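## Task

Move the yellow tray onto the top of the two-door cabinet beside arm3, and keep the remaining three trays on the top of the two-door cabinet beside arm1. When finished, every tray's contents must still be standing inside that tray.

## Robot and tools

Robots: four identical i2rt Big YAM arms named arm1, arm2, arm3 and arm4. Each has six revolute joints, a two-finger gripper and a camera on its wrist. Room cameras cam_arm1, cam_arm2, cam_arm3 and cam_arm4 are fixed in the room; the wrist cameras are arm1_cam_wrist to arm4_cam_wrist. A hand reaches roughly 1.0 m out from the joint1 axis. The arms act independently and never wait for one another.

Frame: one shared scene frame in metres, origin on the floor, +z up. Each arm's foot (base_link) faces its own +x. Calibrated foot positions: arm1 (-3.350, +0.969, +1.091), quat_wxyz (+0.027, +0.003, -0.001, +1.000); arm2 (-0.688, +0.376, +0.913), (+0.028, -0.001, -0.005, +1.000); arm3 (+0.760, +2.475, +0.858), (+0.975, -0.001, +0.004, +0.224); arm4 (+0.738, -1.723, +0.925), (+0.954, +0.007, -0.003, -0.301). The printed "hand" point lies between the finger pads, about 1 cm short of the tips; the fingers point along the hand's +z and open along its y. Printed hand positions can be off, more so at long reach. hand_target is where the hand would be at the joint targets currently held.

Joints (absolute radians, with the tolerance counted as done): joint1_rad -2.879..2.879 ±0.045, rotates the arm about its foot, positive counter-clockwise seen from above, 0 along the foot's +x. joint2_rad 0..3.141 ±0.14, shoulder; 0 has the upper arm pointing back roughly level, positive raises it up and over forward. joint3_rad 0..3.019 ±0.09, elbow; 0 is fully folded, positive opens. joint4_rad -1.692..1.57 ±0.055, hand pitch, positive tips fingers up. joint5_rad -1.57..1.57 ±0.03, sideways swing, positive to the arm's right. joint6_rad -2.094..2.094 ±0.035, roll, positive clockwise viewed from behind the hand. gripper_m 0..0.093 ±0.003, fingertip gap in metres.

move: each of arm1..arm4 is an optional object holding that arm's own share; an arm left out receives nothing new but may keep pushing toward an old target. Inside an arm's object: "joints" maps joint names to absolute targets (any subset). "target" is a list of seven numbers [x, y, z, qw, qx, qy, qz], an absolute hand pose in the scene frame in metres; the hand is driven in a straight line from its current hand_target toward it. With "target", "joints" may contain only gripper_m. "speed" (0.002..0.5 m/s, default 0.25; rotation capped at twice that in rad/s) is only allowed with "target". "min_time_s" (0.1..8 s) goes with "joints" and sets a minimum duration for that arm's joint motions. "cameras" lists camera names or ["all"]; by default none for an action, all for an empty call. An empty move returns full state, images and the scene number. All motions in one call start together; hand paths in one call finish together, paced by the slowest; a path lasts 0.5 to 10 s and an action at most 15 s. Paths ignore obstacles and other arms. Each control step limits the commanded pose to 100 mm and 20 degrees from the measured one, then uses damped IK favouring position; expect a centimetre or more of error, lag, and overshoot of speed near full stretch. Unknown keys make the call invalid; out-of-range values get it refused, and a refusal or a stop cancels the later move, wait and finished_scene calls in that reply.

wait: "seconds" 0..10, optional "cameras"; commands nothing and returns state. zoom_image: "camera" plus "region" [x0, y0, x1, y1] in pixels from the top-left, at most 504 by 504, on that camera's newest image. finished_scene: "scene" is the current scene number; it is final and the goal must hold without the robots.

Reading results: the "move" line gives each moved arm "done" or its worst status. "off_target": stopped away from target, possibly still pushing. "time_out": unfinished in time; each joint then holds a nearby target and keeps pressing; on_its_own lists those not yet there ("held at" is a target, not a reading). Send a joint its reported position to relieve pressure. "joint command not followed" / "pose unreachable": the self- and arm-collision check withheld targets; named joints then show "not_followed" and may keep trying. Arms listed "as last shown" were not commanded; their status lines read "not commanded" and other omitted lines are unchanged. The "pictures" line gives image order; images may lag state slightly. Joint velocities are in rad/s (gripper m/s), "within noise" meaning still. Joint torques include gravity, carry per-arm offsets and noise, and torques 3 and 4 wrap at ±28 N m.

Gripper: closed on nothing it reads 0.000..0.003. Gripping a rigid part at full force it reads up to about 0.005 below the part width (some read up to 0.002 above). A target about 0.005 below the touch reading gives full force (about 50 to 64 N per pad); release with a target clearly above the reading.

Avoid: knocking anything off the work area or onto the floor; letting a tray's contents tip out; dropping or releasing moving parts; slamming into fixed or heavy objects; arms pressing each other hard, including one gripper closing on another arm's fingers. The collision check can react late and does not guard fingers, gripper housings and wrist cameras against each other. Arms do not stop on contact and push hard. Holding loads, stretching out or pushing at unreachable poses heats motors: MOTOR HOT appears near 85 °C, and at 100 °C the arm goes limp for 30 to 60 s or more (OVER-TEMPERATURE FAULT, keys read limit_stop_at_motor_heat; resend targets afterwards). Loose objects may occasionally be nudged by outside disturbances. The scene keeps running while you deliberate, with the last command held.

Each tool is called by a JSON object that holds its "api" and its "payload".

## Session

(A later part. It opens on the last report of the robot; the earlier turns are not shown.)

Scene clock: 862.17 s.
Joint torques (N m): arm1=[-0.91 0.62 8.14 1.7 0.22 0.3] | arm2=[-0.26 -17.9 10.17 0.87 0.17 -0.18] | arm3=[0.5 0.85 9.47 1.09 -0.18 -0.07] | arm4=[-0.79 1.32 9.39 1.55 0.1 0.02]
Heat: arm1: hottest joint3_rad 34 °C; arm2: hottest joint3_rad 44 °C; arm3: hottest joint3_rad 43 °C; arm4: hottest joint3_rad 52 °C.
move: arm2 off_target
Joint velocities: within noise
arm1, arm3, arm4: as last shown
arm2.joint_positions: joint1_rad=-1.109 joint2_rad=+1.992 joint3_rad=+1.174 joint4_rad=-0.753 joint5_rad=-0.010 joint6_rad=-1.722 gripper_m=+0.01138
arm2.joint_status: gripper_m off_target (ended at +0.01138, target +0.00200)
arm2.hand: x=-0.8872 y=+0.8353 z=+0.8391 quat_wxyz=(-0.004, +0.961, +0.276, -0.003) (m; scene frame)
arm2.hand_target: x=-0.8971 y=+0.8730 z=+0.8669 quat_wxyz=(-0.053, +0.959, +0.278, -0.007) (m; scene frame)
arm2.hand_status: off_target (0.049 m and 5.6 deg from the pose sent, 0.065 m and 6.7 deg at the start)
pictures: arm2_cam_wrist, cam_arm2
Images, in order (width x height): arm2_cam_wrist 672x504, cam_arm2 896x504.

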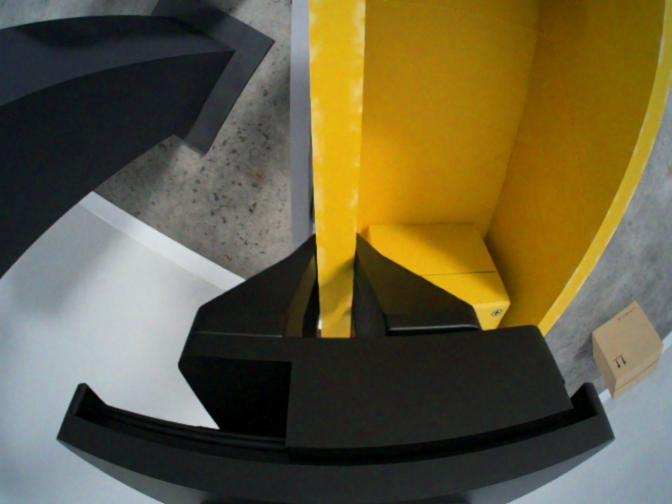

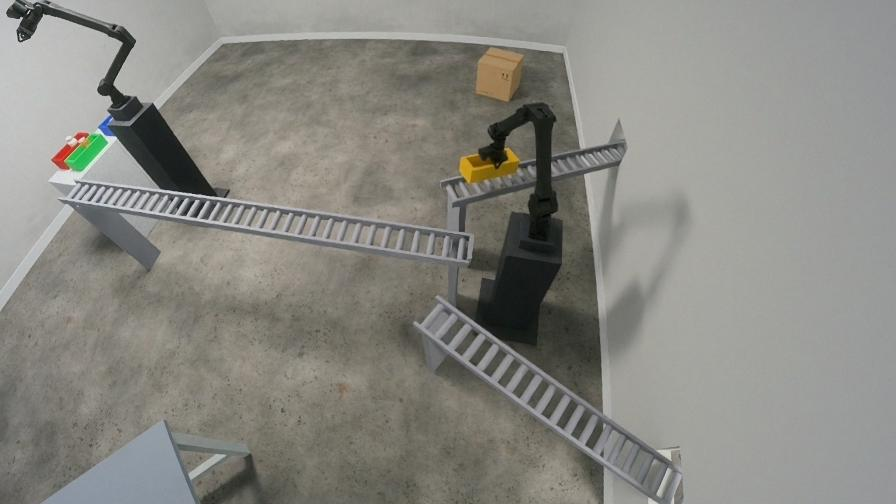

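{"api": "move", "payload": {"arm2": {"target": [-0.898, 0.8740, 0.822, -0.0480, 0.9605, 0.2775, -0.0180], "speed": 0.08, "joints": {"gripper_m": 0.002}}, "cameras": ["arm2_cam_wrist", "cam_arm2"]}}

{"api": "zoom_image", "payload": {"camera": "cam_arm2", "region": [430, 110, 590, 230]}}

{"api": "zoom_image", "payload": {"camera": "arm2_cam_wrist", "region": [200, 0, 480, 260]}}

Scene clock: 890.17 s.
Joint torques (N m): arm1=[-0.67 0.62 8.2 1.76 0.2 0.31] | arm2=[0.73 -19.25 8.85 0.95 -0.08 -0.12] | arm3=[0.44 0.91 9.47 1.06 -0.18 -0.07] | arm4=[-0.85 1.67 9.44 1.63 0.09 -0.01]
Heat: arm1: hottest joint3_rad 34 °C; arm2: hottest joint3_rad 45 °C; arm3: hottest joint3_rad 43 °C; arm4: hottest joint3_rad 53 °C.
move: arm2 off_target
Joint velocities: within noise
arm1, arm3, arm4: as last shown
arm2.joint_positions: joint1_rad=-1.115 joint2_rad=+2.077 joint3_rad=+1.174 joint4_rad=-0.669 joint5_rad=-0.027 joint6_rad=-1.726 gripper_m=+0.01138
arm2.joint_status: gripper_m off_target (ended at +0.01138, target +0.00200)
arm2.hand: x=-0.8874 y=+0.8369 z=+0.7982 quat_wxyz=(-0.002, +0.962, +0.274, -0.012) (m; scene frame)
arm2.hand_target: x=-0.8972 y=+0.8725 z=+0.8237 quat_wxyz=(-0.048, +0.959, +0.277, -0.017) (m; scene frame)
arm2.hand_status: off_target (0.045 m and 5.3 deg from the pose sent, 0.044 m and 5.3 deg at the start)
pictures: arm2_cam_wrist, cam_arm2
Images, in order (width x height): arm2_cam_wrist 672x504, cam_arm2 896x504.

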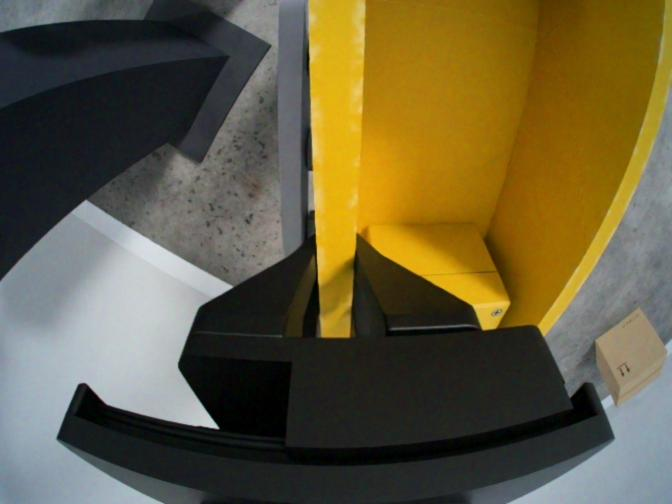

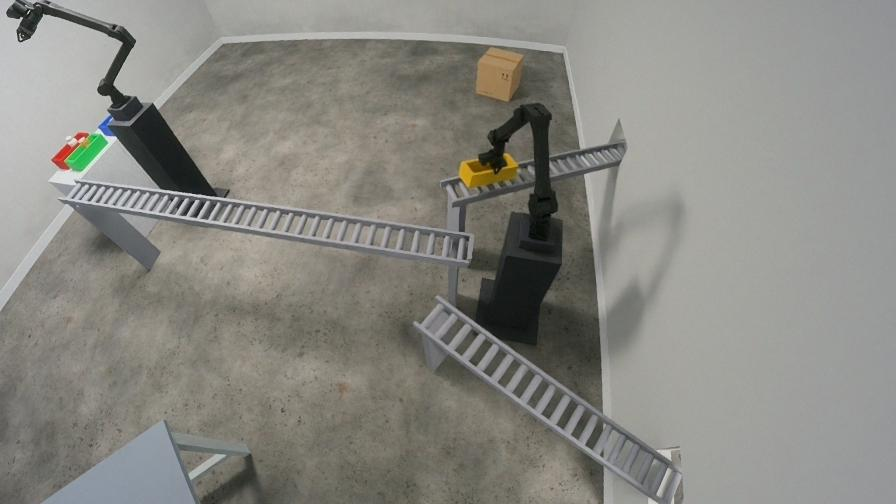

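Scaled by 3.150 from the camera's 896x504 image, which has a finer 1280x720 frame.

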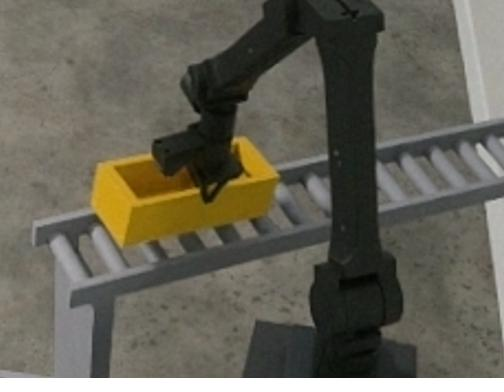

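Scaled by 1.800 from the camera's 672x504 image, which has a finer 960x720 frame.

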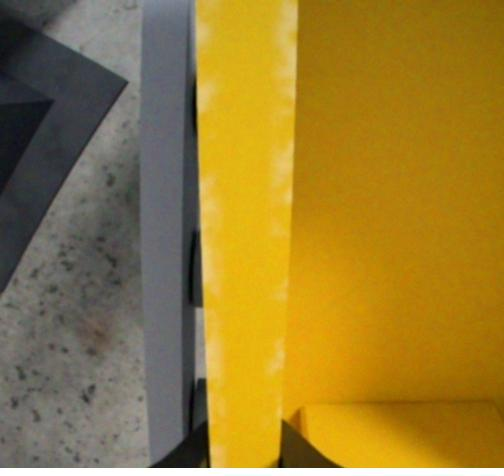

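{"api": "move", "payload": {"arm2": {"target": [-0.895, 0.8690, 0.782, -0.0400, 0.9605, 0.2775, -0.0250], "speed": 0.06, "joints": {"gripper_m": 0.002}}, "cameras": ["arm2_cam_wrist", "cam_arm2"]}}

{"api": "zoom_image", "payload": {"camera": "cam_arm2", "region": [430, 110, 590, 230]}}

{"api": "zoom_image", "payload": {"camera": "arm2_cam_wrist", "region": [200, 0, 480, 260]}}

Scene clock: 929.63 s.
Joint torques (N m): arm1=[-0.97 0.67 8.18 1.8 0.21 0.32] | arm2=[0.5 -15.62 8.35 0.9 -0.29 -0.08] | arm3=[0.44 0.85 9.5 1.07 -0.18 -0.08] | arm4=[-1.2 1.49 9.46 1.59 0.09 0.02]
Heat: arm1: hottest joint3_rad 34 °C; arm2: hottest joint3_rad 44 °C; arm3: hottest joint3_rad 43 °C; arm4: hottest joint3_rad 53 °C.
move: arm2 off_target
Joint velocities: within noise
arm1, arm3, arm4: as last shown
arm2.joint_positions: joint1_rad=-1.123 joint2_rad=+2.124 joint3_rad=+1.174 joint4_rad=-0.596 joint5_rad=-0.037 joint6_rad=-1.731 gripper_m=+0.01138
arm2.joint_status: gripper_m off_target (ended at +0.01138, target +0.00200)
arm2.hand: x=-0.8879 y=+0.8434 z=+0.7759 quat_wxyz=(-0.015, +0.962, +0.273, -0.018) (m; scene frame)
arm2.hand_target: x=-0.8946 y=+0.8682 z=+0.7830 quat_wxyz=(-0.040, +0.960, +0.277, -0.025) (m; scene frame)
arm2.hand_status: off_target (0.027 m and 3.0 deg from the pose sent, 0.037 m and 4.6 deg at the start)
pictures: arm2_cam_wrist, cam_arm2
Images, in order (width x height): arm2_cam_wrist 672x504, cam_arm2 896x504.

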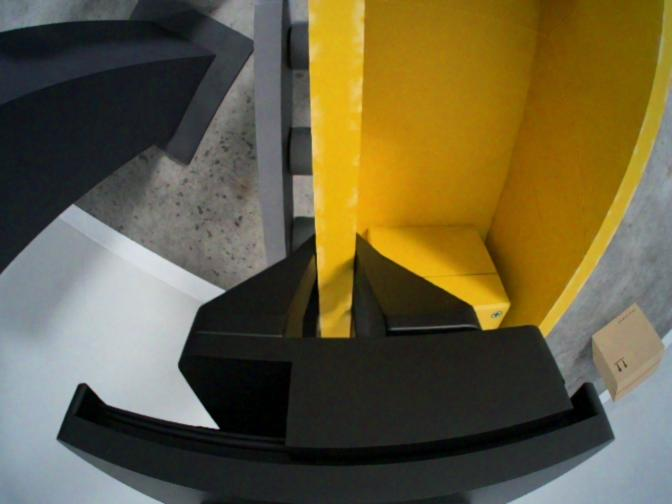

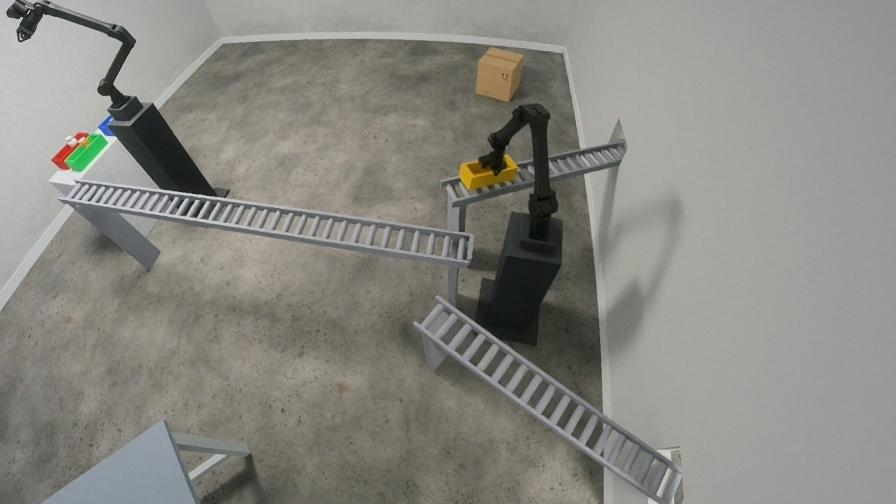

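Scaled by 3.150 from the camera's 896x504 image, which has a finer 1280x720 frame.

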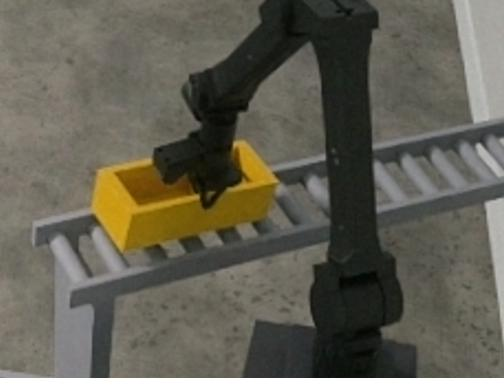

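Scaled by 1.800 from the camera's 672x504 image, which has a finer 960x720 frame.

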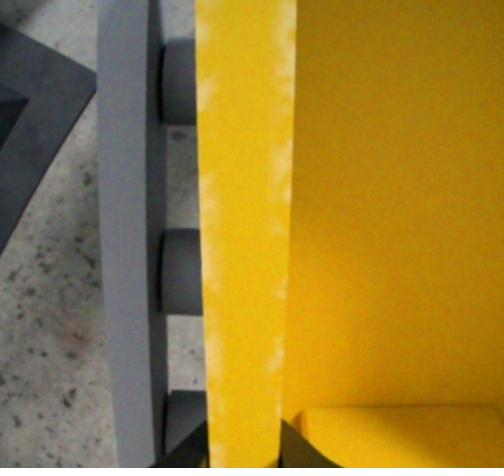

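{"api": "move", "payload": {"cameras": ["arm2_cam_wrist", "cam_arm2", "cam_arm3"]}}

Scene clock: 991.50 s.
Joint torques (N m): arm1=[-0.97 0.62 8.18 1.76 0.21 0.31] | arm2=[0.15 -17.26 8.51 0.73 -0.32 -0.17] | arm3=[0.44 0.79 9.46 1.05 -0.17 -0.08] | arm4=[-0.91 1.49 9.47 1.57 0.08 0]
Heat: arm1: hottest joint3_rad 34 °C; arm2: hottest joint3_rad 42 °C; arm3: hottest joint3_rad 43 °C; arm4: hottest joint3_rad 53 °C.
Joint velocities: within noise
arm1.joint_positions: joint1_rad=+0.610 joint2_rad=+0.623 joint3_rad=+1.330 joint4_rad=-1.190 joint5_rad=+0.000 joint6_rad=-0.016 gripper_m=+0.04492
arm1.joint_status: not commanded
arm1.hand: x=-3.5708 y=+0.8287 z=+1.6321 quat_wxyz=(+0.137, +0.819, +0.242, -0.501) (m; scene frame)
arm1.hand_target: x=-3.5736 y=+0.8301 z=+1.6280 quat_wxyz=(+0.136, +0.827, +0.233, -0.494) (m; scene frame)
arm1.hand_status: not commanded
arm2.joint_positions: joint1_rad=-1.123 joint2_rad=+2.124 joint3_rad=+1.174 joint4_rad=-0.596 joint5_rad=-0.037 joint6_rad=-1.731 gripper_m=+0.01138
arm2.joint_status: gripper_m off_target (ended at +0.01138, target +0.00200)
arm2.hand: x=-0.8879 y=+0.8434 z=+0.7759 quat_wxyz=(-0.015, +0.962, +0.273, -0.018) (m; scene frame)
arm2.hand_target: x=-0.8946 y=+0.8682 z=+0.7830 quat_wxyz=(-0.040, +0.960, +0.277, -0.025) (m; scene frame)
arm2.hand_status: off_target (0.027 m and 3.0 deg from the pose sent, 0.037 m and 4.6 deg at the start)
arm3.joint_positions: joint1_rad=-1.090 joint2_rad=+0.641 joint3_rad=+1.397 joint4_rad=-1.441 joint5_rad=+0.004 joint6_rad=+0.015 gripper_m=+0.09396
arm3.joint_status: not commanded
arm3.hand: x=+0.9476 y=+2.3398 z=+1.3741 quat_wxyz=(-0.405, -0.289, -0.857, +0.136) (m; scene frame)
arm3.hand_target: x=+0.9435 y=+2.3408 z=+1.3846 quat_wxyz=(-0.411, -0.285, -0.854, +0.141) (m; scene frame)
arm3.hand_status: not commanded
arm4.joint_positions: joint1_rad=-0.674 joint2_rad=+0.598 joint3_rad=+1.422 joint4_rad=-1.373 joint5_rad=+0.010 joint6_rad=+0.589 gripper_m=+0.09396
arm4.joint_status: not commanded
arm4.hand: x=+0.7921 y=-1.9387 z=+1.4740 quat_wxyz=(-0.457, -0.708, -0.513, +0.164) (m; scene frame)
arm4.hand_target: x=+0.7911 y=-1.9359 z=+1.4847 quat_wxyz=(-0.467, -0.703, -0.509, +0.168) (m; scene frame)
arm4.hand_status: not commanded
pictures: arm2_cam_wrist, cam_arm2, cam_arm3
Images, in order (width x height): arm2_cam_wrist 672x504, cam_arm2 896x504, cam_arm3 896x504.

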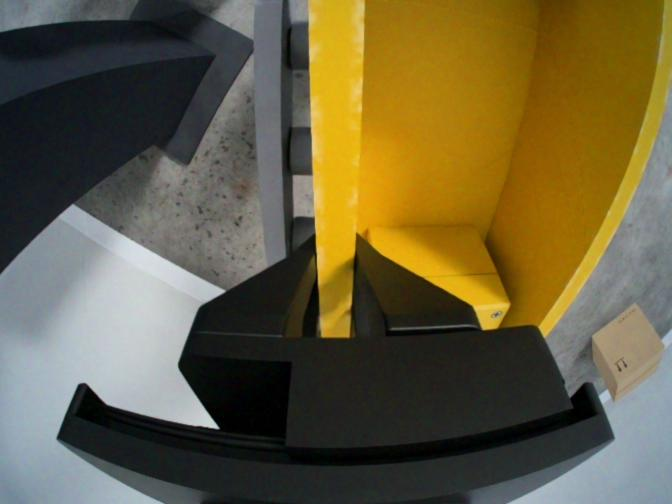

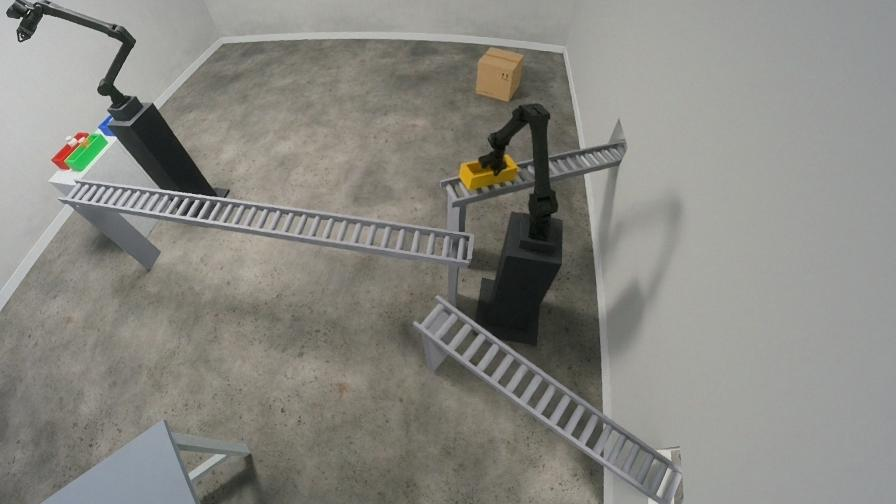

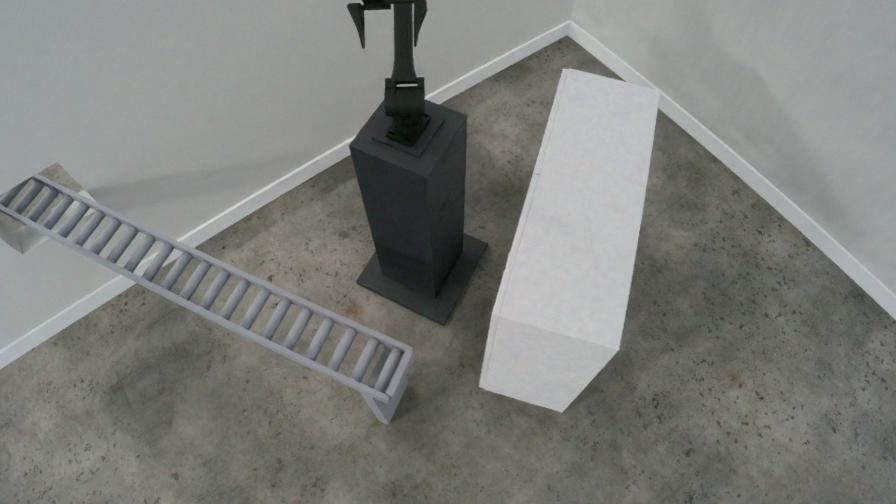

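{"api": "zoom_image", "payload": {"camera": "cam_arm2", "region": [430, 110, 590, 230]}}

{"api": "zoom_image", "payload": {"camera": "arm2_cam_wrist", "region": [220, 0, 560, 350]}}

Scaled by 3.150 from the camera's 896x504 image, which has a finer 1280x720 frame.

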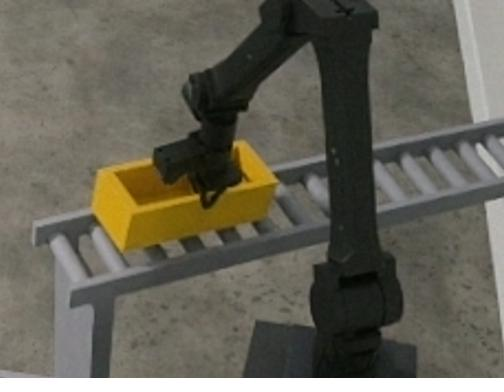

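Scaled by 1.440 from the camera's 672x504 image, which has a finer 960x720 frame.

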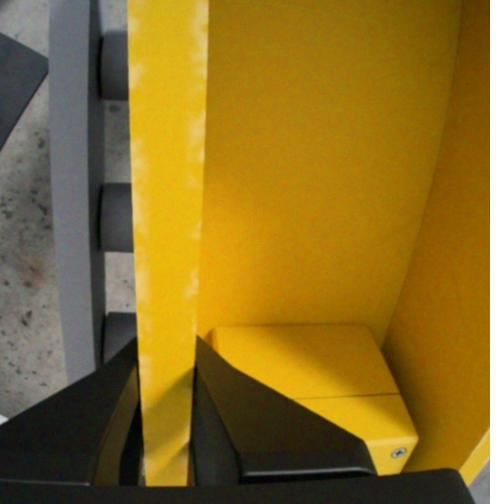

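{"api": "move", "payload": {"arm2": {"target": [-0.8914, 0.8631, 0.767, -0.0131, 0.9608, 0.2773, -0.0447], "speed": 0.05}, "cameras": ["arm2_cam_wrist", "cam_arm2"]}}

{"api": "zoom_image", "payload": {"camera": "cam_arm2", "region": [430, 110, 590, 230]}}

Scene clock: 1128.90 s.
Joint torques (N m): arm1=[-1.03 1.03 8.12 1.77 0.22 0.31] | arm2=[0.15 -15.74 7.68 -0.06 -0.8 -0.21] | arm3=[0.44 0.85 9.44 1.07 -0.18 -0.08] | arm4=[-1.2 1.73 9.4 1.54 0.08 0]
Heat: arm1: hottest joint3_rad 34 °C; arm2: hottest joint3_rad 42 °C; arm3: hottest joint3_rad 43 °C; arm4: hottest joint3_rad 53 °C.
move: arm2 off_target
Joint velocities: within noise
arm1, arm3, arm4: as last shown
arm2.joint_positions: joint1_rad=-1.136 joint2_rad=+2.156 joint3_rad=+1.204 joint4_rad=-0.597 joint5_rad=-0.074 joint6_rad=-1.742 gripper_m=+0.01138
arm2.joint_status: not commanded
arm2.hand: x=-0.8904 y=+0.8508 z=+0.7677 quat_wxyz=(-0.011, +0.961, +0.272, -0.036) (m; scene frame)
arm2.hand_target: x=-0.8913 y=+0.8627 z=+0.7672 quat_wxyz=(-0.013, +0.960, +0.277, -0.045) (m; scene frame)
arm2.hand_status: off_target (0.012 m and 1.2 deg from the pose sent, 0.022 m and 3.1 deg at the start)
pictures: arm2_cam_wrist, cam_arm2
Images, in order (width x height): arm2_cam_wrist 672x504, cam_arm2 896x504.

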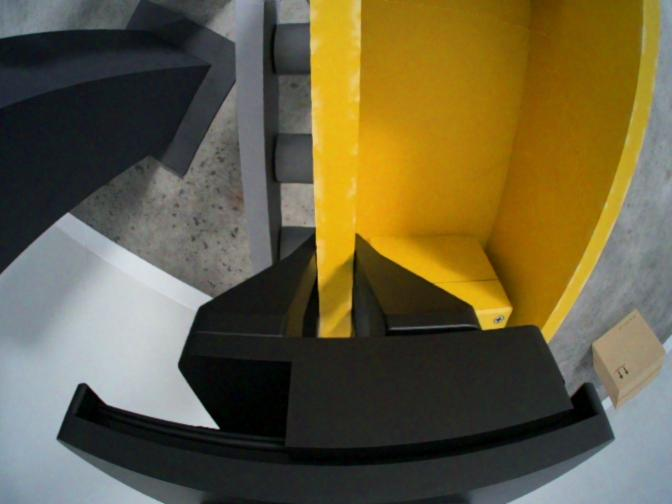

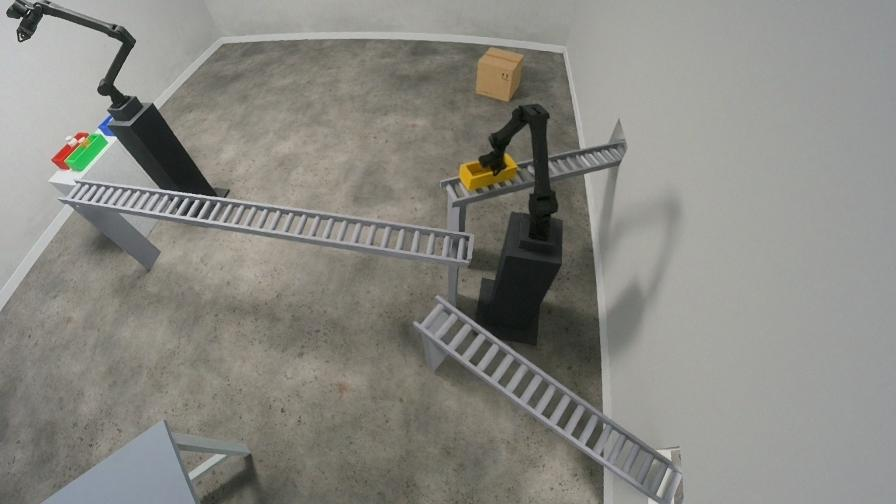

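Scaled by 3.150 from the camera's 896x504 image, which has a finer 1280x720 frame.

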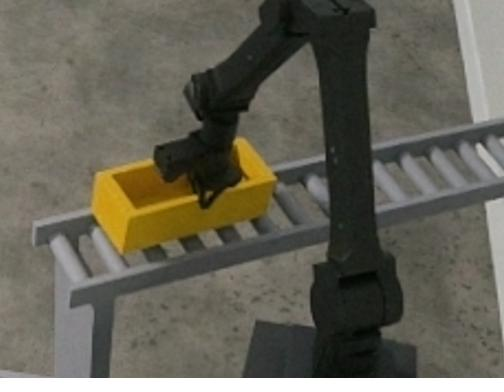

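{"api": "move", "payload": {"arm2": {"target": [-0.886, 0.857, 0.835, -0.0131, 0.9608, 0.2773, -0.0447], "speed": 0.08}, "cameras": []}}

{"api": "move", "payload": {"arm2": {"target": [-0.886, 0.857, 0.795, -0.0131, 0.9608, 0.2773, -0.0447], "speed": 0.05}, "cameras": ["arm2_cam_wrist", "cam_arm2"]}}

{"api": "zoom_image", "payload": {"camera": "cam_arm2", "region": [430, 110, 590, 230]}}

Scene clock: 1153.50 s.
Joint torques (N m): arm1=[-0.91 0.79 8.16 1.77 0.21 0.31] | arm2=[0.15 -22.24 6.76 -0.02 -0.1 -0.04] | arm3=[0.38 0.85 9.47 1.06 -0.18 -0.08] | arm4=[-1.08 1.32 9.44 1.62 0.1 -0.02]
Heat: arm1: hottest joint3_rad 34 °C; arm2: hottest joint3_rad 41 °C; arm3: hottest joint3_rad 43 °C; arm4: hottest joint3_rad 53 °C.
move: arm2 off_target
Joint velocities: within noise
arm1, arm3, arm4: as last shown
arm2.joint_positions: joint1_rad=-1.146 joint2_rad=+2.085 joint3_rad=+1.195 joint4_rad=-0.728 joint5_rad=-0.089 joint6_rad=-1.760 gripper_m=+0.01138
arm2.joint_status: not commanded
arm2.hand: x=-0.8817 y=+0.8344 z=+0.8005 quat_wxyz=(+0.023, +0.960, +0.275, -0.040) (m; scene frame)
arm2.hand_target: x=-0.8857 y=+0.8561 z=+0.8344 quat_wxyz=(-0.013, +0.960, +0.277, -0.044) (m; scene frame)
arm2.hand_status: off_target (0.041 m and 4.1 deg from the pose sent, 0.068 m and 1.2 deg at the start)
pictures: none
No camera images: "cameras" was empty.

Scene clock: 1155.07 s.
Joint torques (N m): arm1=[-1.14 0.67 8.18 1.73 0.21 0.31] | arm2=[-0.44 -18.49 6.13 0.7 -0.14 -0.06] | arm3=[0.38 0.79 9.47 1.06 -0.18 -0.08] | arm4=[-1.32 1.79 9.44 1.58 0.08 0.01]
Heat: arm1: hottest joint3_rad 34 °C; arm2: hottest joint3_rad 41 °C; arm3: hottest joint3_rad 43 °C; arm4: hottest joint3_rad 53 °C.
move: arm2 off_target
Joint velocities: within noise
arm1, arm3, arm4: as last shown
arm2.joint_positions: joint1_rad=-1.146 joint2_rad=+2.126 joint3_rad=+1.195 joint4_rad=-0.671 joint5_rad=-0.089 joint6_rad=-1.760 gripper_m=+0.01138
arm2.joint_status: not commanded
arm2.hand: x=-0.8828 y=+0.8375 z=+0.7802 quat_wxyz=(+0.015, +0.960, +0.275, -0.041) (m; scene frame)
arm2.hand_target: x=-0.8858 y=+0.8566 z=+0.7954 quat_wxyz=(-0.013, +0.960, +0.277, -0.044) (m; scene frame)
arm2.hand_status: off_target (0.025 m and 3.3 deg from the pose sent, 0.024 m and 4.1 deg at the start)
pictures: arm2_cam_wrist, cam_arm2
Images, in order (width x height): arm2_cam_wrist 672x504, cam_arm2 896x504.

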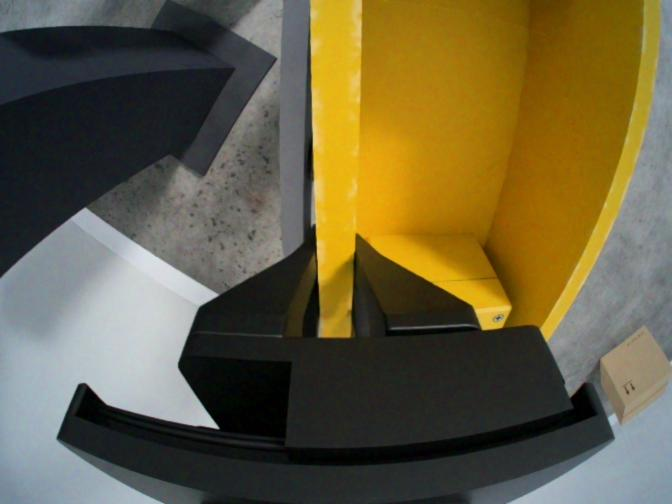

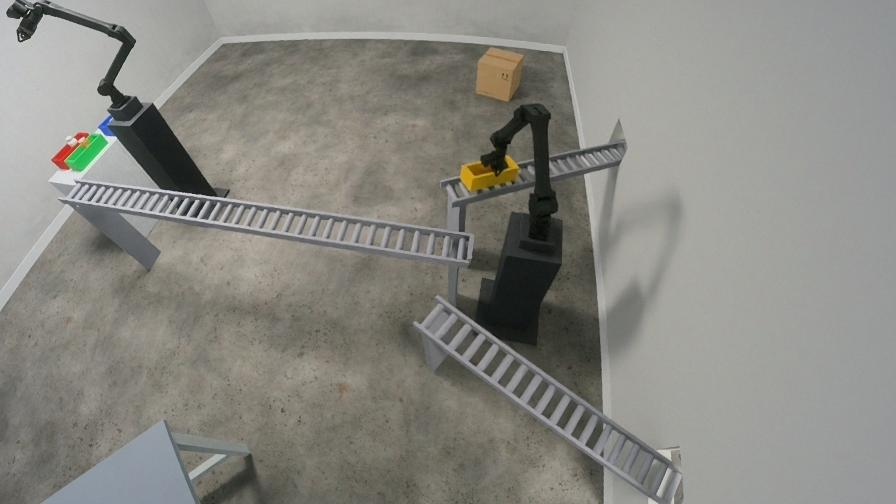

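Scaled by 3.150 from the camera's 896x504 image, which has a finer 1280x720 frame.

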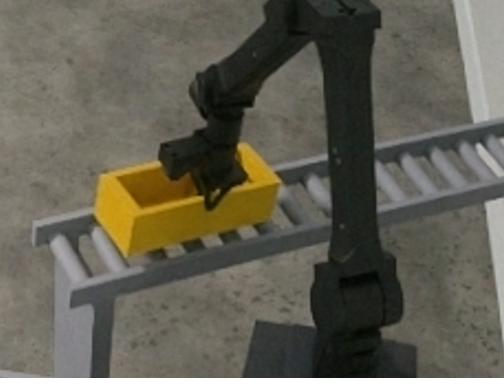

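{"api": "move", "payload": {"arm2": {"target": [-0.8853, 0.8556, 0.768, -0.0131, 0.9608, 0.2773, -0.0447], "speed": 0.05}, "cameras": ["arm2_cam_wrist", "cam_arm2"]}}

{"api": "zoom_image", "payload": {"camera": "cam_arm2", "region": [430, 110, 590, 230]}}

Scene clock: 1183.83 s.
Joint torques (N m): arm1=[-1.08 0.85 8.25 1.7 0.21 0.3] | arm2=[-0.03 -17.2 6.02 0.64 -0.3 -0.11] | arm3=[0.38 0.85 9.48 1.1 -0.18 -0.08] | arm4=[-1.38 1.49 9.35 1.65 0.11 0.01]
Heat: arm1: hottest joint3_rad 34 °C; arm2: hottest joint3_rad 39 °C; arm3: hottest joint3_rad 43 °C; arm4: hottest joint3_rad 53 °C.
move: arm2 done
Joint velocities: within noise
arm1, arm3, arm4: as last shown
arm2.joint_positions: joint1_rad=-1.146 joint2_rad=+2.145 joint3_rad=+1.195 joint4_rad=-0.612 joint5_rad=-0.086 joint6_rad=-1.760 gripper_m=+0.01138
arm2.joint_status: not commanded
arm2.hand: x=-0.8857 y=+0.8468 z=+0.7710 quat_wxyz=(-0.005, +0.960, +0.276, -0.041) (m; scene frame)
arm2.hand_target: x=-0.8852 y=+0.8554 z=+0.7682 quat_wxyz=(-0.013, +0.960, +0.277, -0.045) (m; scene frame)
arm2.hand_status: done (0.009 m and 1.0 deg from the pose sent, 0.022 m and 3.3 deg at the start)
pictures: arm2_cam_wrist, cam_arm2
Images, in order (width x height): arm2_cam_wrist 672x504, cam_arm2 896x504.

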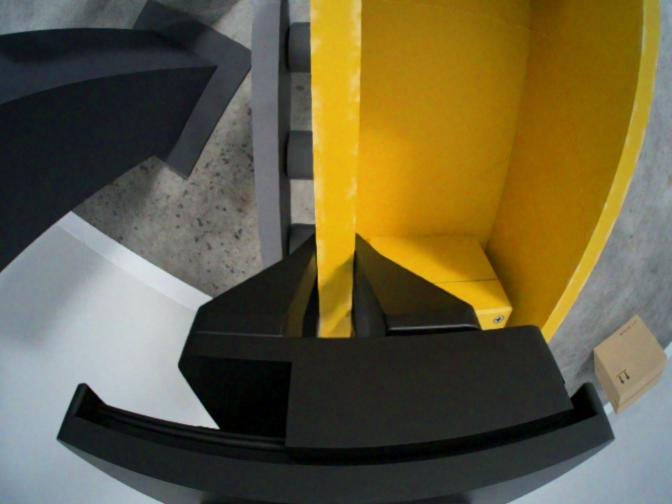

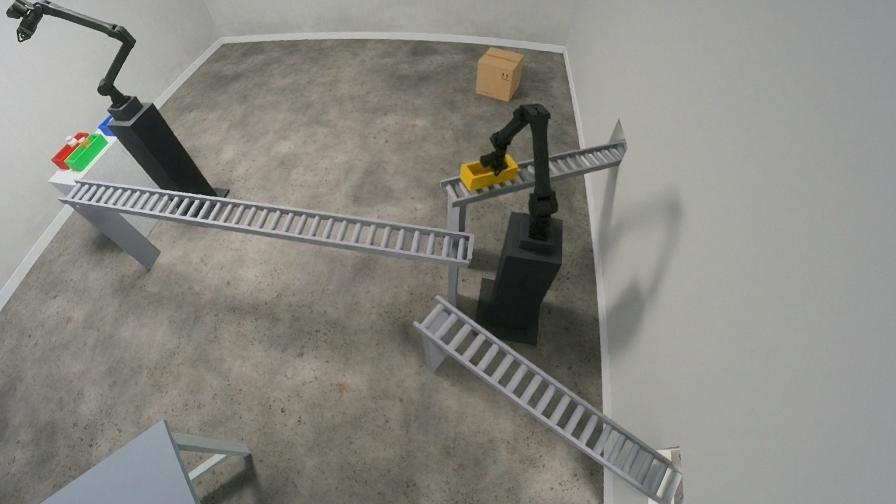

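Scaled by 3.150 from the camera's 896x504 image, which has a finer 1280x720 frame.

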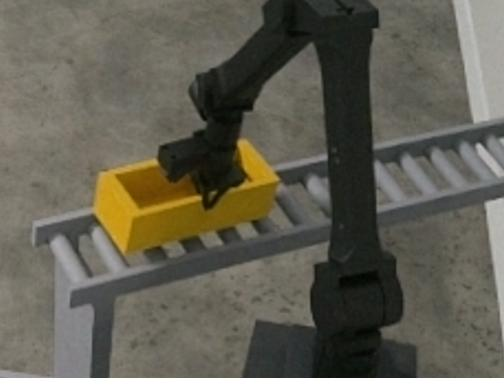

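{"api": "move", "payload": {"arm2": {"target": [-0.8795, 0.844, 0.772, -0.0131, 0.9608, 0.2773, -0.0447], "speed": 0.04}, "cameras": []}}

{"api": "move", "payload": {"arm2": {"target": [-0.8795, 0.844, 0.760, -0.0131, 0.9608, 0.2773, -0.0447], "speed": 0.04}, "cameras": ["arm2_cam_wrist", "cam_arm2"]}}

{"api": "zoom_image", "payload": {"camera": "cam_arm2", "region": [430, 110, 590, 230]}}

Scene clock: 1204.77 s.
Joint torques (N m): arm1=[-0.73 0.62 8.12 1.72 0.21 0.31] | arm2=[0.26 -18.14 4.53 0.28 -0.35 -0.01] | arm3=[0.32 0.91 9.44 1.1 -0.17 -0.07] | arm4=[-1.03 1.79 9.43 1.63 0.09 0]
Heat: arm1: hottest joint3_rad 34 °C; arm2: hottest joint3_rad 39 °C; arm3: hottest joint3_rad 43 °C; arm4: hottest joint3_rad 53 °C.
move: arm2 done
Joint velocities: within noise
arm1, arm3, arm4: as last shown
arm2.joint_positions: joint1_rad=-1.147 joint2_rad=+2.145 joint3_rad=+1.171 joint4_rad=-0.583 joint5_rad=-0.084 joint6_rad=-1.763 gripper_m=+0.01138
arm2.joint_status: not commanded
arm2.hand: x=-0.8823 y=+0.8415 z=+0.7657 quat_wxyz=(-0.008, +0.960, +0.277, -0.041) (m; scene frame)
arm2.hand_target: x=-0.8795 y=+0.8440 z=+0.7719 quat_wxyz=(-0.013, +0.960, +0.277, -0.045) (m; scene frame)
arm2.hand_status: done (0.007 m and 0.8 deg from the pose sent, 0.007 m and 1.0 deg at the start)
pictures: none
No camera images: "cameras" was empty.

Scene clock: 1205.73 s.
Joint torques (N m): arm1=[-1.03 0.91 8.2 1.7 0.21 0.31] | arm2=[0.5 -16.26 4.96 0.68 -0.36 -0.06] | arm3=[0.44 0.91 9.48 1.09 -0.18 -0.07] | arm4=[-1.14 1.49 9.4 1.58 0.1 0.01]
Heat: arm1: hottest joint3_rad 34 °C; arm2: hottest joint3_rad 39 °C; arm3: hottest joint3_rad 43 °C; arm4: hottest joint3_rad 53 °C.
move: arm2 done
Joint velocities: within noise
arm1, arm3, arm4: as last shown
arm2.joint_positions: joint1_rad=-1.147 joint2_rad=+2.145 joint3_rad=+1.169 joint4_rad=-0.567 joint5_rad=-0.084 joint6_rad=-1.763 gripper_m=+0.01138
arm2.joint_status: not commanded
arm2.hand: x=-0.8831 y=+0.8437 z=+0.7652 quat_wxyz=(-0.014, +0.960, +0.277, -0.041) (m; scene frame)
arm2.hand_target: x=-0.8795 y=+0.8440 z=+0.7601 quat_wxyz=(-0.013, +0.960, +0.277, -0.045) (m; scene frame)
arm2.hand_status: done (0.006 m and 0.4 deg from the pose sent, 0.007 m and 0.8 deg at the start)
pictures: arm2_cam_wrist, cam_arm2
Images, in order (width x height): arm2_cam_wrist 672x504, cam_arm2 896x504.

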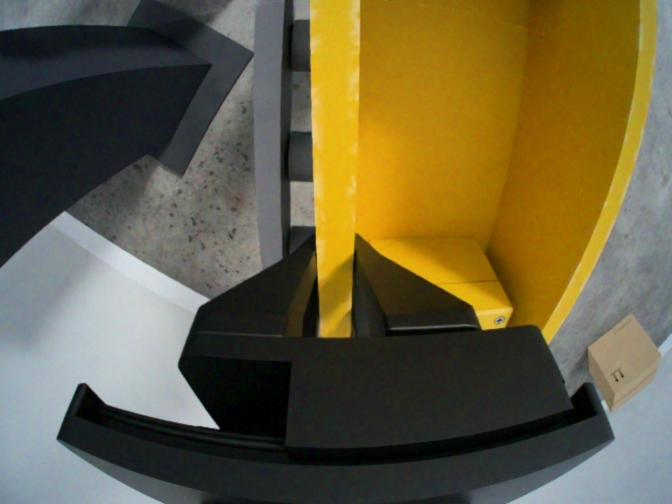

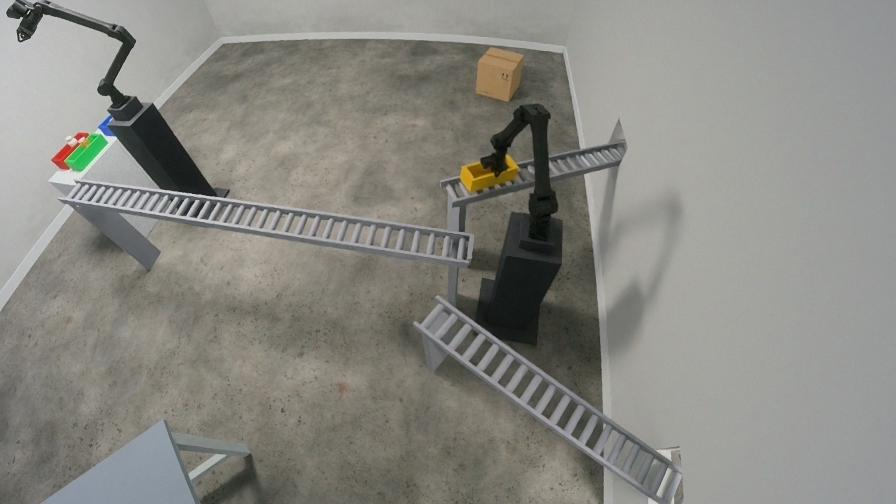

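Scaled by 3.150 from the camera's 896x504 image, which has a finer 1280x720 frame.

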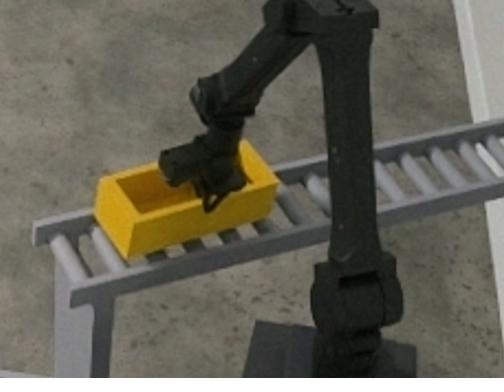

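{"api": "move", "payload": {"arm2": {"target": [-0.8735, 0.8345, 0.768, -0.0131, 0.9608, 0.2773, -0.0447], "speed": 0.04}, "cameras": []}}

{"api": "move", "payload": {"arm2": {"target": [-0.8735, 0.8345, 0.752, -0.0131, 0.9608, 0.2773, -0.0447], "speed": 0.04}, "cameras": ["arm2_cam_wrist", "cam_arm2"]}}

{"api": "zoom_image", "payload": {"camera": "cam_arm2", "region": [430, 110, 590, 230]}}

Scene clock: 1233.20 s.
Joint torques (N m): arm1=[-0.85 0.67 8.16 1.74 0.21 0.31] | arm2=[-0.03 -17.79 4.15 0.09 -0.42 0.07] | arm3=[0.44 1.03 9.46 1.06 -0.18 -0.06] | arm4=[-1.55 1.61 9.42 1.59 0.09 0.03]
Heat: arm1: hottest joint3_rad 34 °C; arm2: hottest joint3_rad 38 °C; arm3: hottest joint3_rad 43 °C; arm4: hottest joint3_rad 53 °C.
move: arm2 done
Joint velocities: within noise
arm1, arm3, arm4: as last shown
arm2.joint_positions: joint1_rad=-1.151 joint2_rad=+2.141 joint3_rad=+1.142 joint4_rad=-0.548 joint5_rad=-0.084 joint6_rad=-1.778 gripper_m=+0.01138
arm2.joint_status: not commanded
arm2.hand: x=-0.8783 y=+0.8358 z=+0.7615 quat_wxyz=(-0.013, +0.958, +0.283, -0.041) (m; scene frame)
arm2.hand_target: x=-0.8736 y=+0.8345 z=+0.7678 quat_wxyz=(-0.013, +0.960, +0.277, -0.045) (m; scene frame)
arm2.hand_status: done (0.008 m and 0.8 deg from the pose sent, 0.014 m and 0.4 deg at the start)
pictures: none
No camera images: "cameras" was empty.

Scene clock: 1234.17 s.
Joint torques (N m): arm1=[-0.85 0.73 8.13 1.7 0.21 0.3] | arm2=[0.15 -15.79 4.78 0.58 -0.35 0.09] | arm3=[0.56 0.85 9.48 1.07 -0.17 -0.08] | arm4=[-1.08 1.38 9.36 1.7 0.1 0.01]
Heat: arm1: hottest joint3_rad 34 °C; arm2: hottest joint3_rad 38 °C; arm3: hottest joint3_rad 43 °C; arm4: hottest joint3_rad 53 °C.
move: arm2 done
Joint velocities: within noise
arm1.joint_positions: joint1_rad=+0.610 joint2_rad=+0.623 joint3_rad=+1.330 joint4_rad=-1.190 joint5_rad=+0.000 joint6_rad=-0.016 gripper_m=+0.04492
arm1.joint_status: not commanded
arm1.hand: x=-3.5708 y=+0.8287 z=+1.6321 quat_wxyz=(+0.137, +0.819, +0.242, -0.501) (m; scene frame)
arm1.hand_target: x=-3.5736 y=+0.8301 z=+1.6280 quat_wxyz=(+0.136, +0.827, +0.233, -0.494) (m; scene frame)
arm1.hand_status: not commanded
arm2.joint_positions: joint1_rad=-1.151 joint2_rad=+2.141 joint3_rad=+1.136 joint4_rad=-0.528 joint5_rad=-0.084 joint6_rad=-1.778 gripper_m=+0.01138
arm2.joint_status: not commanded
arm2.hand: x=-0.8788 y=+0.8372 z=+0.7603 quat_wxyz=(-0.020, +0.958, +0.283, -0.041) (m; scene frame)
arm2.hand_target: x=-0.8735 y=+0.8343 z=+0.7522 quat_wxyz=(-0.013, +0.960, +0.277, -0.045) (m; scene frame)
arm2.hand_status: done (0.010 m and 1.1 deg from the pose sent, 0.011 m and 0.8 deg at the start)
arm3.joint_positions: joint1_rad=-1.090 joint2_rad=+0.641 joint3_rad=+1.397 joint4_rad=-1.441 joint5_rad=+0.004 joint6_rad=+0.015 gripper_m=+0.09396
arm3.joint_status: not commanded
arm3.hand: x=+0.9476 y=+2.3398 z=+1.3741 quat_wxyz=(-0.405, -0.289, -0.857, +0.136) (m; scene frame)
arm3.hand_target: x=+0.9435 y=+2.3408 z=+1.3846 quat_wxyz=(-0.411, -0.285, -0.854, +0.141) (m; scene frame)
arm3.hand_status: not commanded
arm4.joint_positions: joint1_rad=-0.674 joint2_rad=+0.598 joint3_rad=+1.422 joint4_rad=-1.373 joint5_rad=+0.010 joint6_rad=+0.589 gripper_m=+0.09396
arm4.joint_status: not commanded
arm4.hand: x=+0.7921 y=-1.9387 z=+1.4740 quat_wxyz=(-0.457, -0.708, -0.513, +0.164) (m; scene frame)
arm4.hand_target: x=+0.7911 y=-1.9359 z=+1.4847 quat_wxyz=(-0.467, -0.703, -0.509, +0.168) (m; scene frame)
arm4.hand_status: not commanded
pictures: arm2_cam_wrist, cam_arm2
Images, in order (width x height): arm2_cam_wrist 672x504, cam_arm2 896x504.

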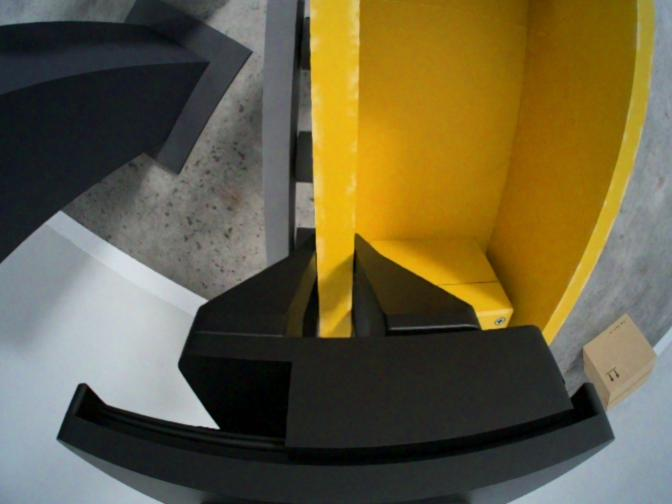

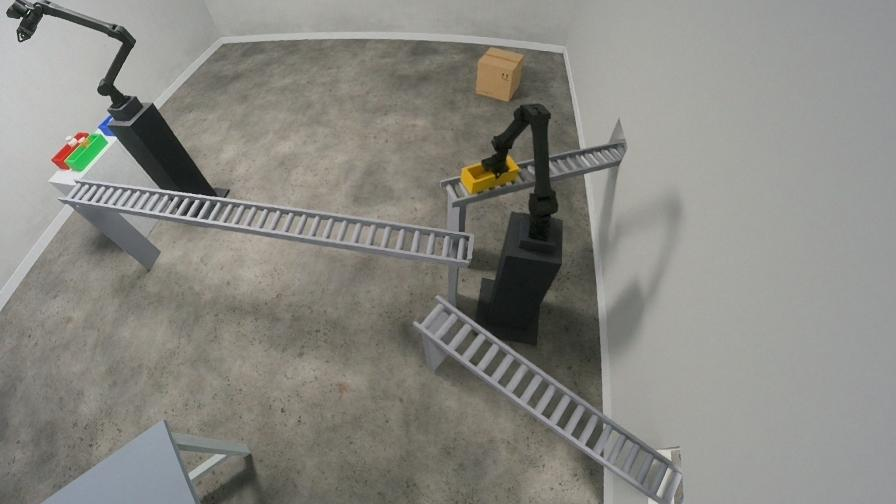

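Scaled by 3.150 from the camera's 896x504 image, which has a finer 1280x720 frame.

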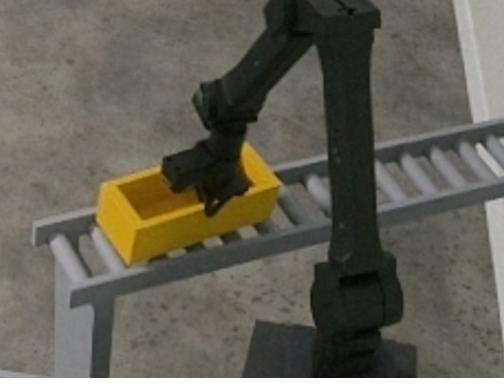

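{"api": "zoom_image", "payload": {"camera": "arm2_cam_wrist", "region": [240, 0, 400, 250]}}

Scaled by 2.016 from the camera's 672x504 image, which has a finer 960x720 frame.

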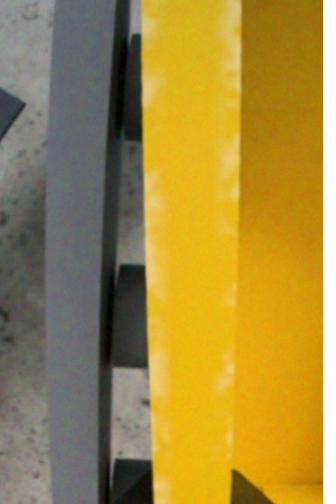

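{"api": "move", "payload": {"arm2": {"target": [-0.877, 0.8450, 0.805, -0.0090, 0.9692, 0.2462, -0.0429], "speed": 0.06}, "cameras": []}}

{"api": "move", "payload": {"arm2": {"target": [-0.877, 0.8450, 0.785, -0.0090, 0.9692, 0.2462, -0.0429], "speed": 0.04}, "cameras": ["arm2_cam_wrist", "cam_arm2"]}}

{"api": "zoom_image", "payload": {"camera": "arm2_cam_wrist", "region": [240, 0, 400, 250]}}

{"api": "zoom_image", "payload": {"camera": "cam_arm2", "region": [430, 110, 590, 230]}}

Scene clock: 1335.60 s.
Joint torques (N m): arm1=[-0.91 0.62 8.23 1.74 0.21 0.3] | arm2=[-0.09 -22.07 6.98 -0.05 -0.07 0.21] | arm3=[0.5 0.85 9.43 1.06 -0.18 -0.07] | arm4=[-0.79 1.44 9.39 1.52 0.08 0.03]
Heat: arm1: hottest joint3_rad 34 °C; arm2: hottest joint3_rad 37 °C; arm3: hottest joint3_rad 44 °C; arm4: hottest joint3_rad 53 °C.
move: arm2 off_target
Joint velocities: within noise
arm1, arm3, arm4: as last shown
arm2.joint_positions: joint1_rad=-1.153 joint2_rad=+2.121 joint3_rad=+1.135 joint4_rad=-0.648 joint5_rad=-0.088 joint6_rad=-1.726 gripper_m=+0.01138
arm2.joint_status: not commanded
arm2.hand: x=-0.8699 y=+0.8143 z=+0.7696 quat_wxyz=(+0.032, +0.966, +0.255, -0.039) (m; scene frame)
arm2.hand_target: x=-0.8765 y=+0.8437 z=+0.8047 quat_wxyz=(-0.009, +0.968, +0.246, -0.043) (m; scene frame)
arm2.hand_status: off_target (0.047 m and 4.8 deg from the pose sent, 0.045 m and 4.6 deg at the start)
pictures: none
No camera images: "cameras" was empty.

Scene clock: 1336.60 s.
Joint torques (N m): arm1=[-0.85 0.73 8.18 1.8 0.22 0.31] | arm2=[-0.38 -16.79 6.98 0.55 -0.02 0.21] | arm3=[0.44 0.79 9.47 1.05 -0.18 -0.07] | arm4=[-0.91 1.14 9.35 1.62 0.09 -0.01]
Heat: arm1: hottest joint3_rad 34 °C; arm2: hottest joint3_rad 37 °C; arm3: hottest joint3_rad 44 °C; arm4: hottest joint3_rad 53 °C.
move: arm2 off_target
Joint velocities: within noise
arm1, arm3, arm4: as last shown
arm2.joint_positions: joint1_rad=-1.153 joint2_rad=+2.121 joint3_rad=+1.135 joint4_rad=-0.635 joint5_rad=-0.088 joint6_rad=-1.726 gripper_m=+0.01138
arm2.joint_status: not commanded
arm2.hand: x=-0.8711 y=+0.8173 z=+0.7695 quat_wxyz=(+0.025, +0.966, +0.255, -0.040) (m; scene frame)
arm2.hand_target: x=-0.8766 y=+0.8443 z=+0.7858 quat_wxyz=(-0.009, +0.968, +0.246, -0.043) (m; scene frame)
arm2.hand_status: off_target (0.032 m and 4.1 deg from the pose sent, 0.035 m and 4.8 deg at the start)
pictures: arm2_cam_wrist, cam_arm2
Images, in order (width x height): arm2_cam_wrist 672x504, cam_arm2 896x504.

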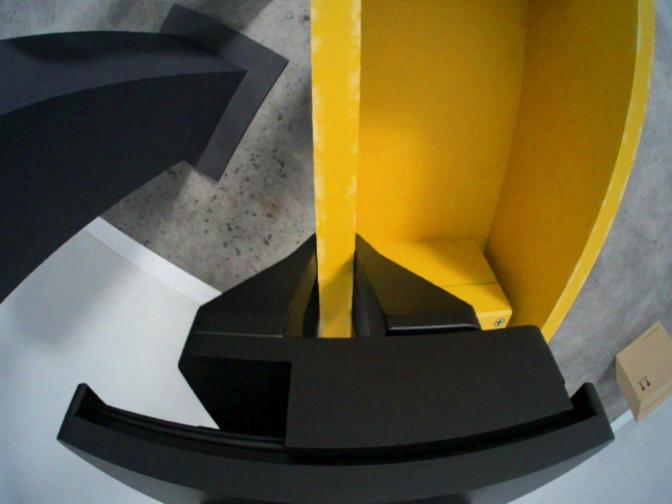

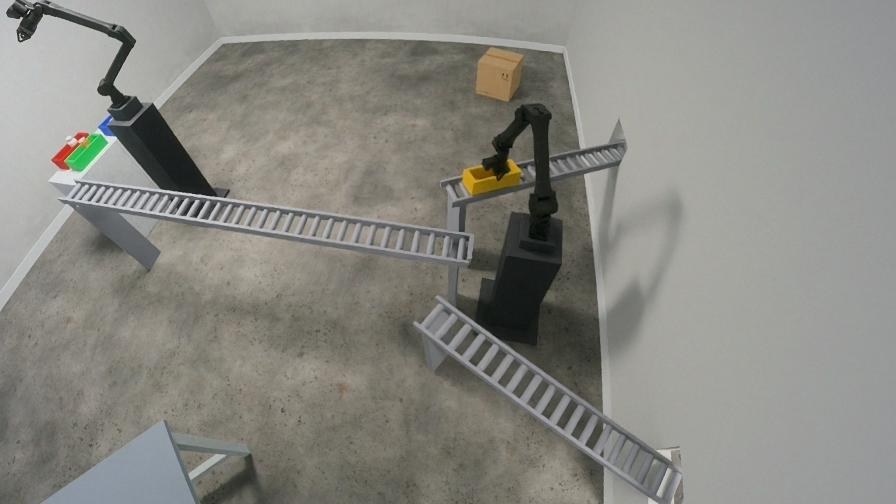

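Scaled by 2.016 from the camera's 672x504 image, which has a finer 960x720 frame.

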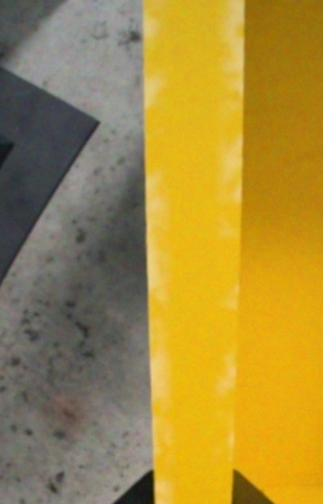

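Scaled by 3.150 from the camera's 896x504 image, which has a finer 1280x720 frame.

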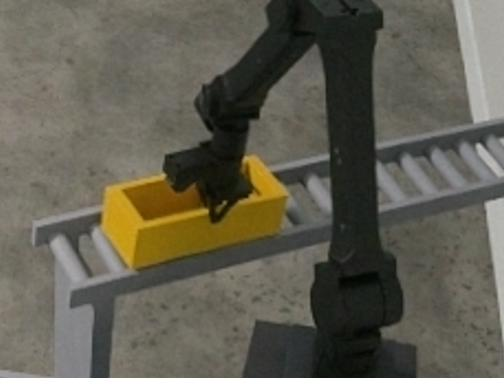

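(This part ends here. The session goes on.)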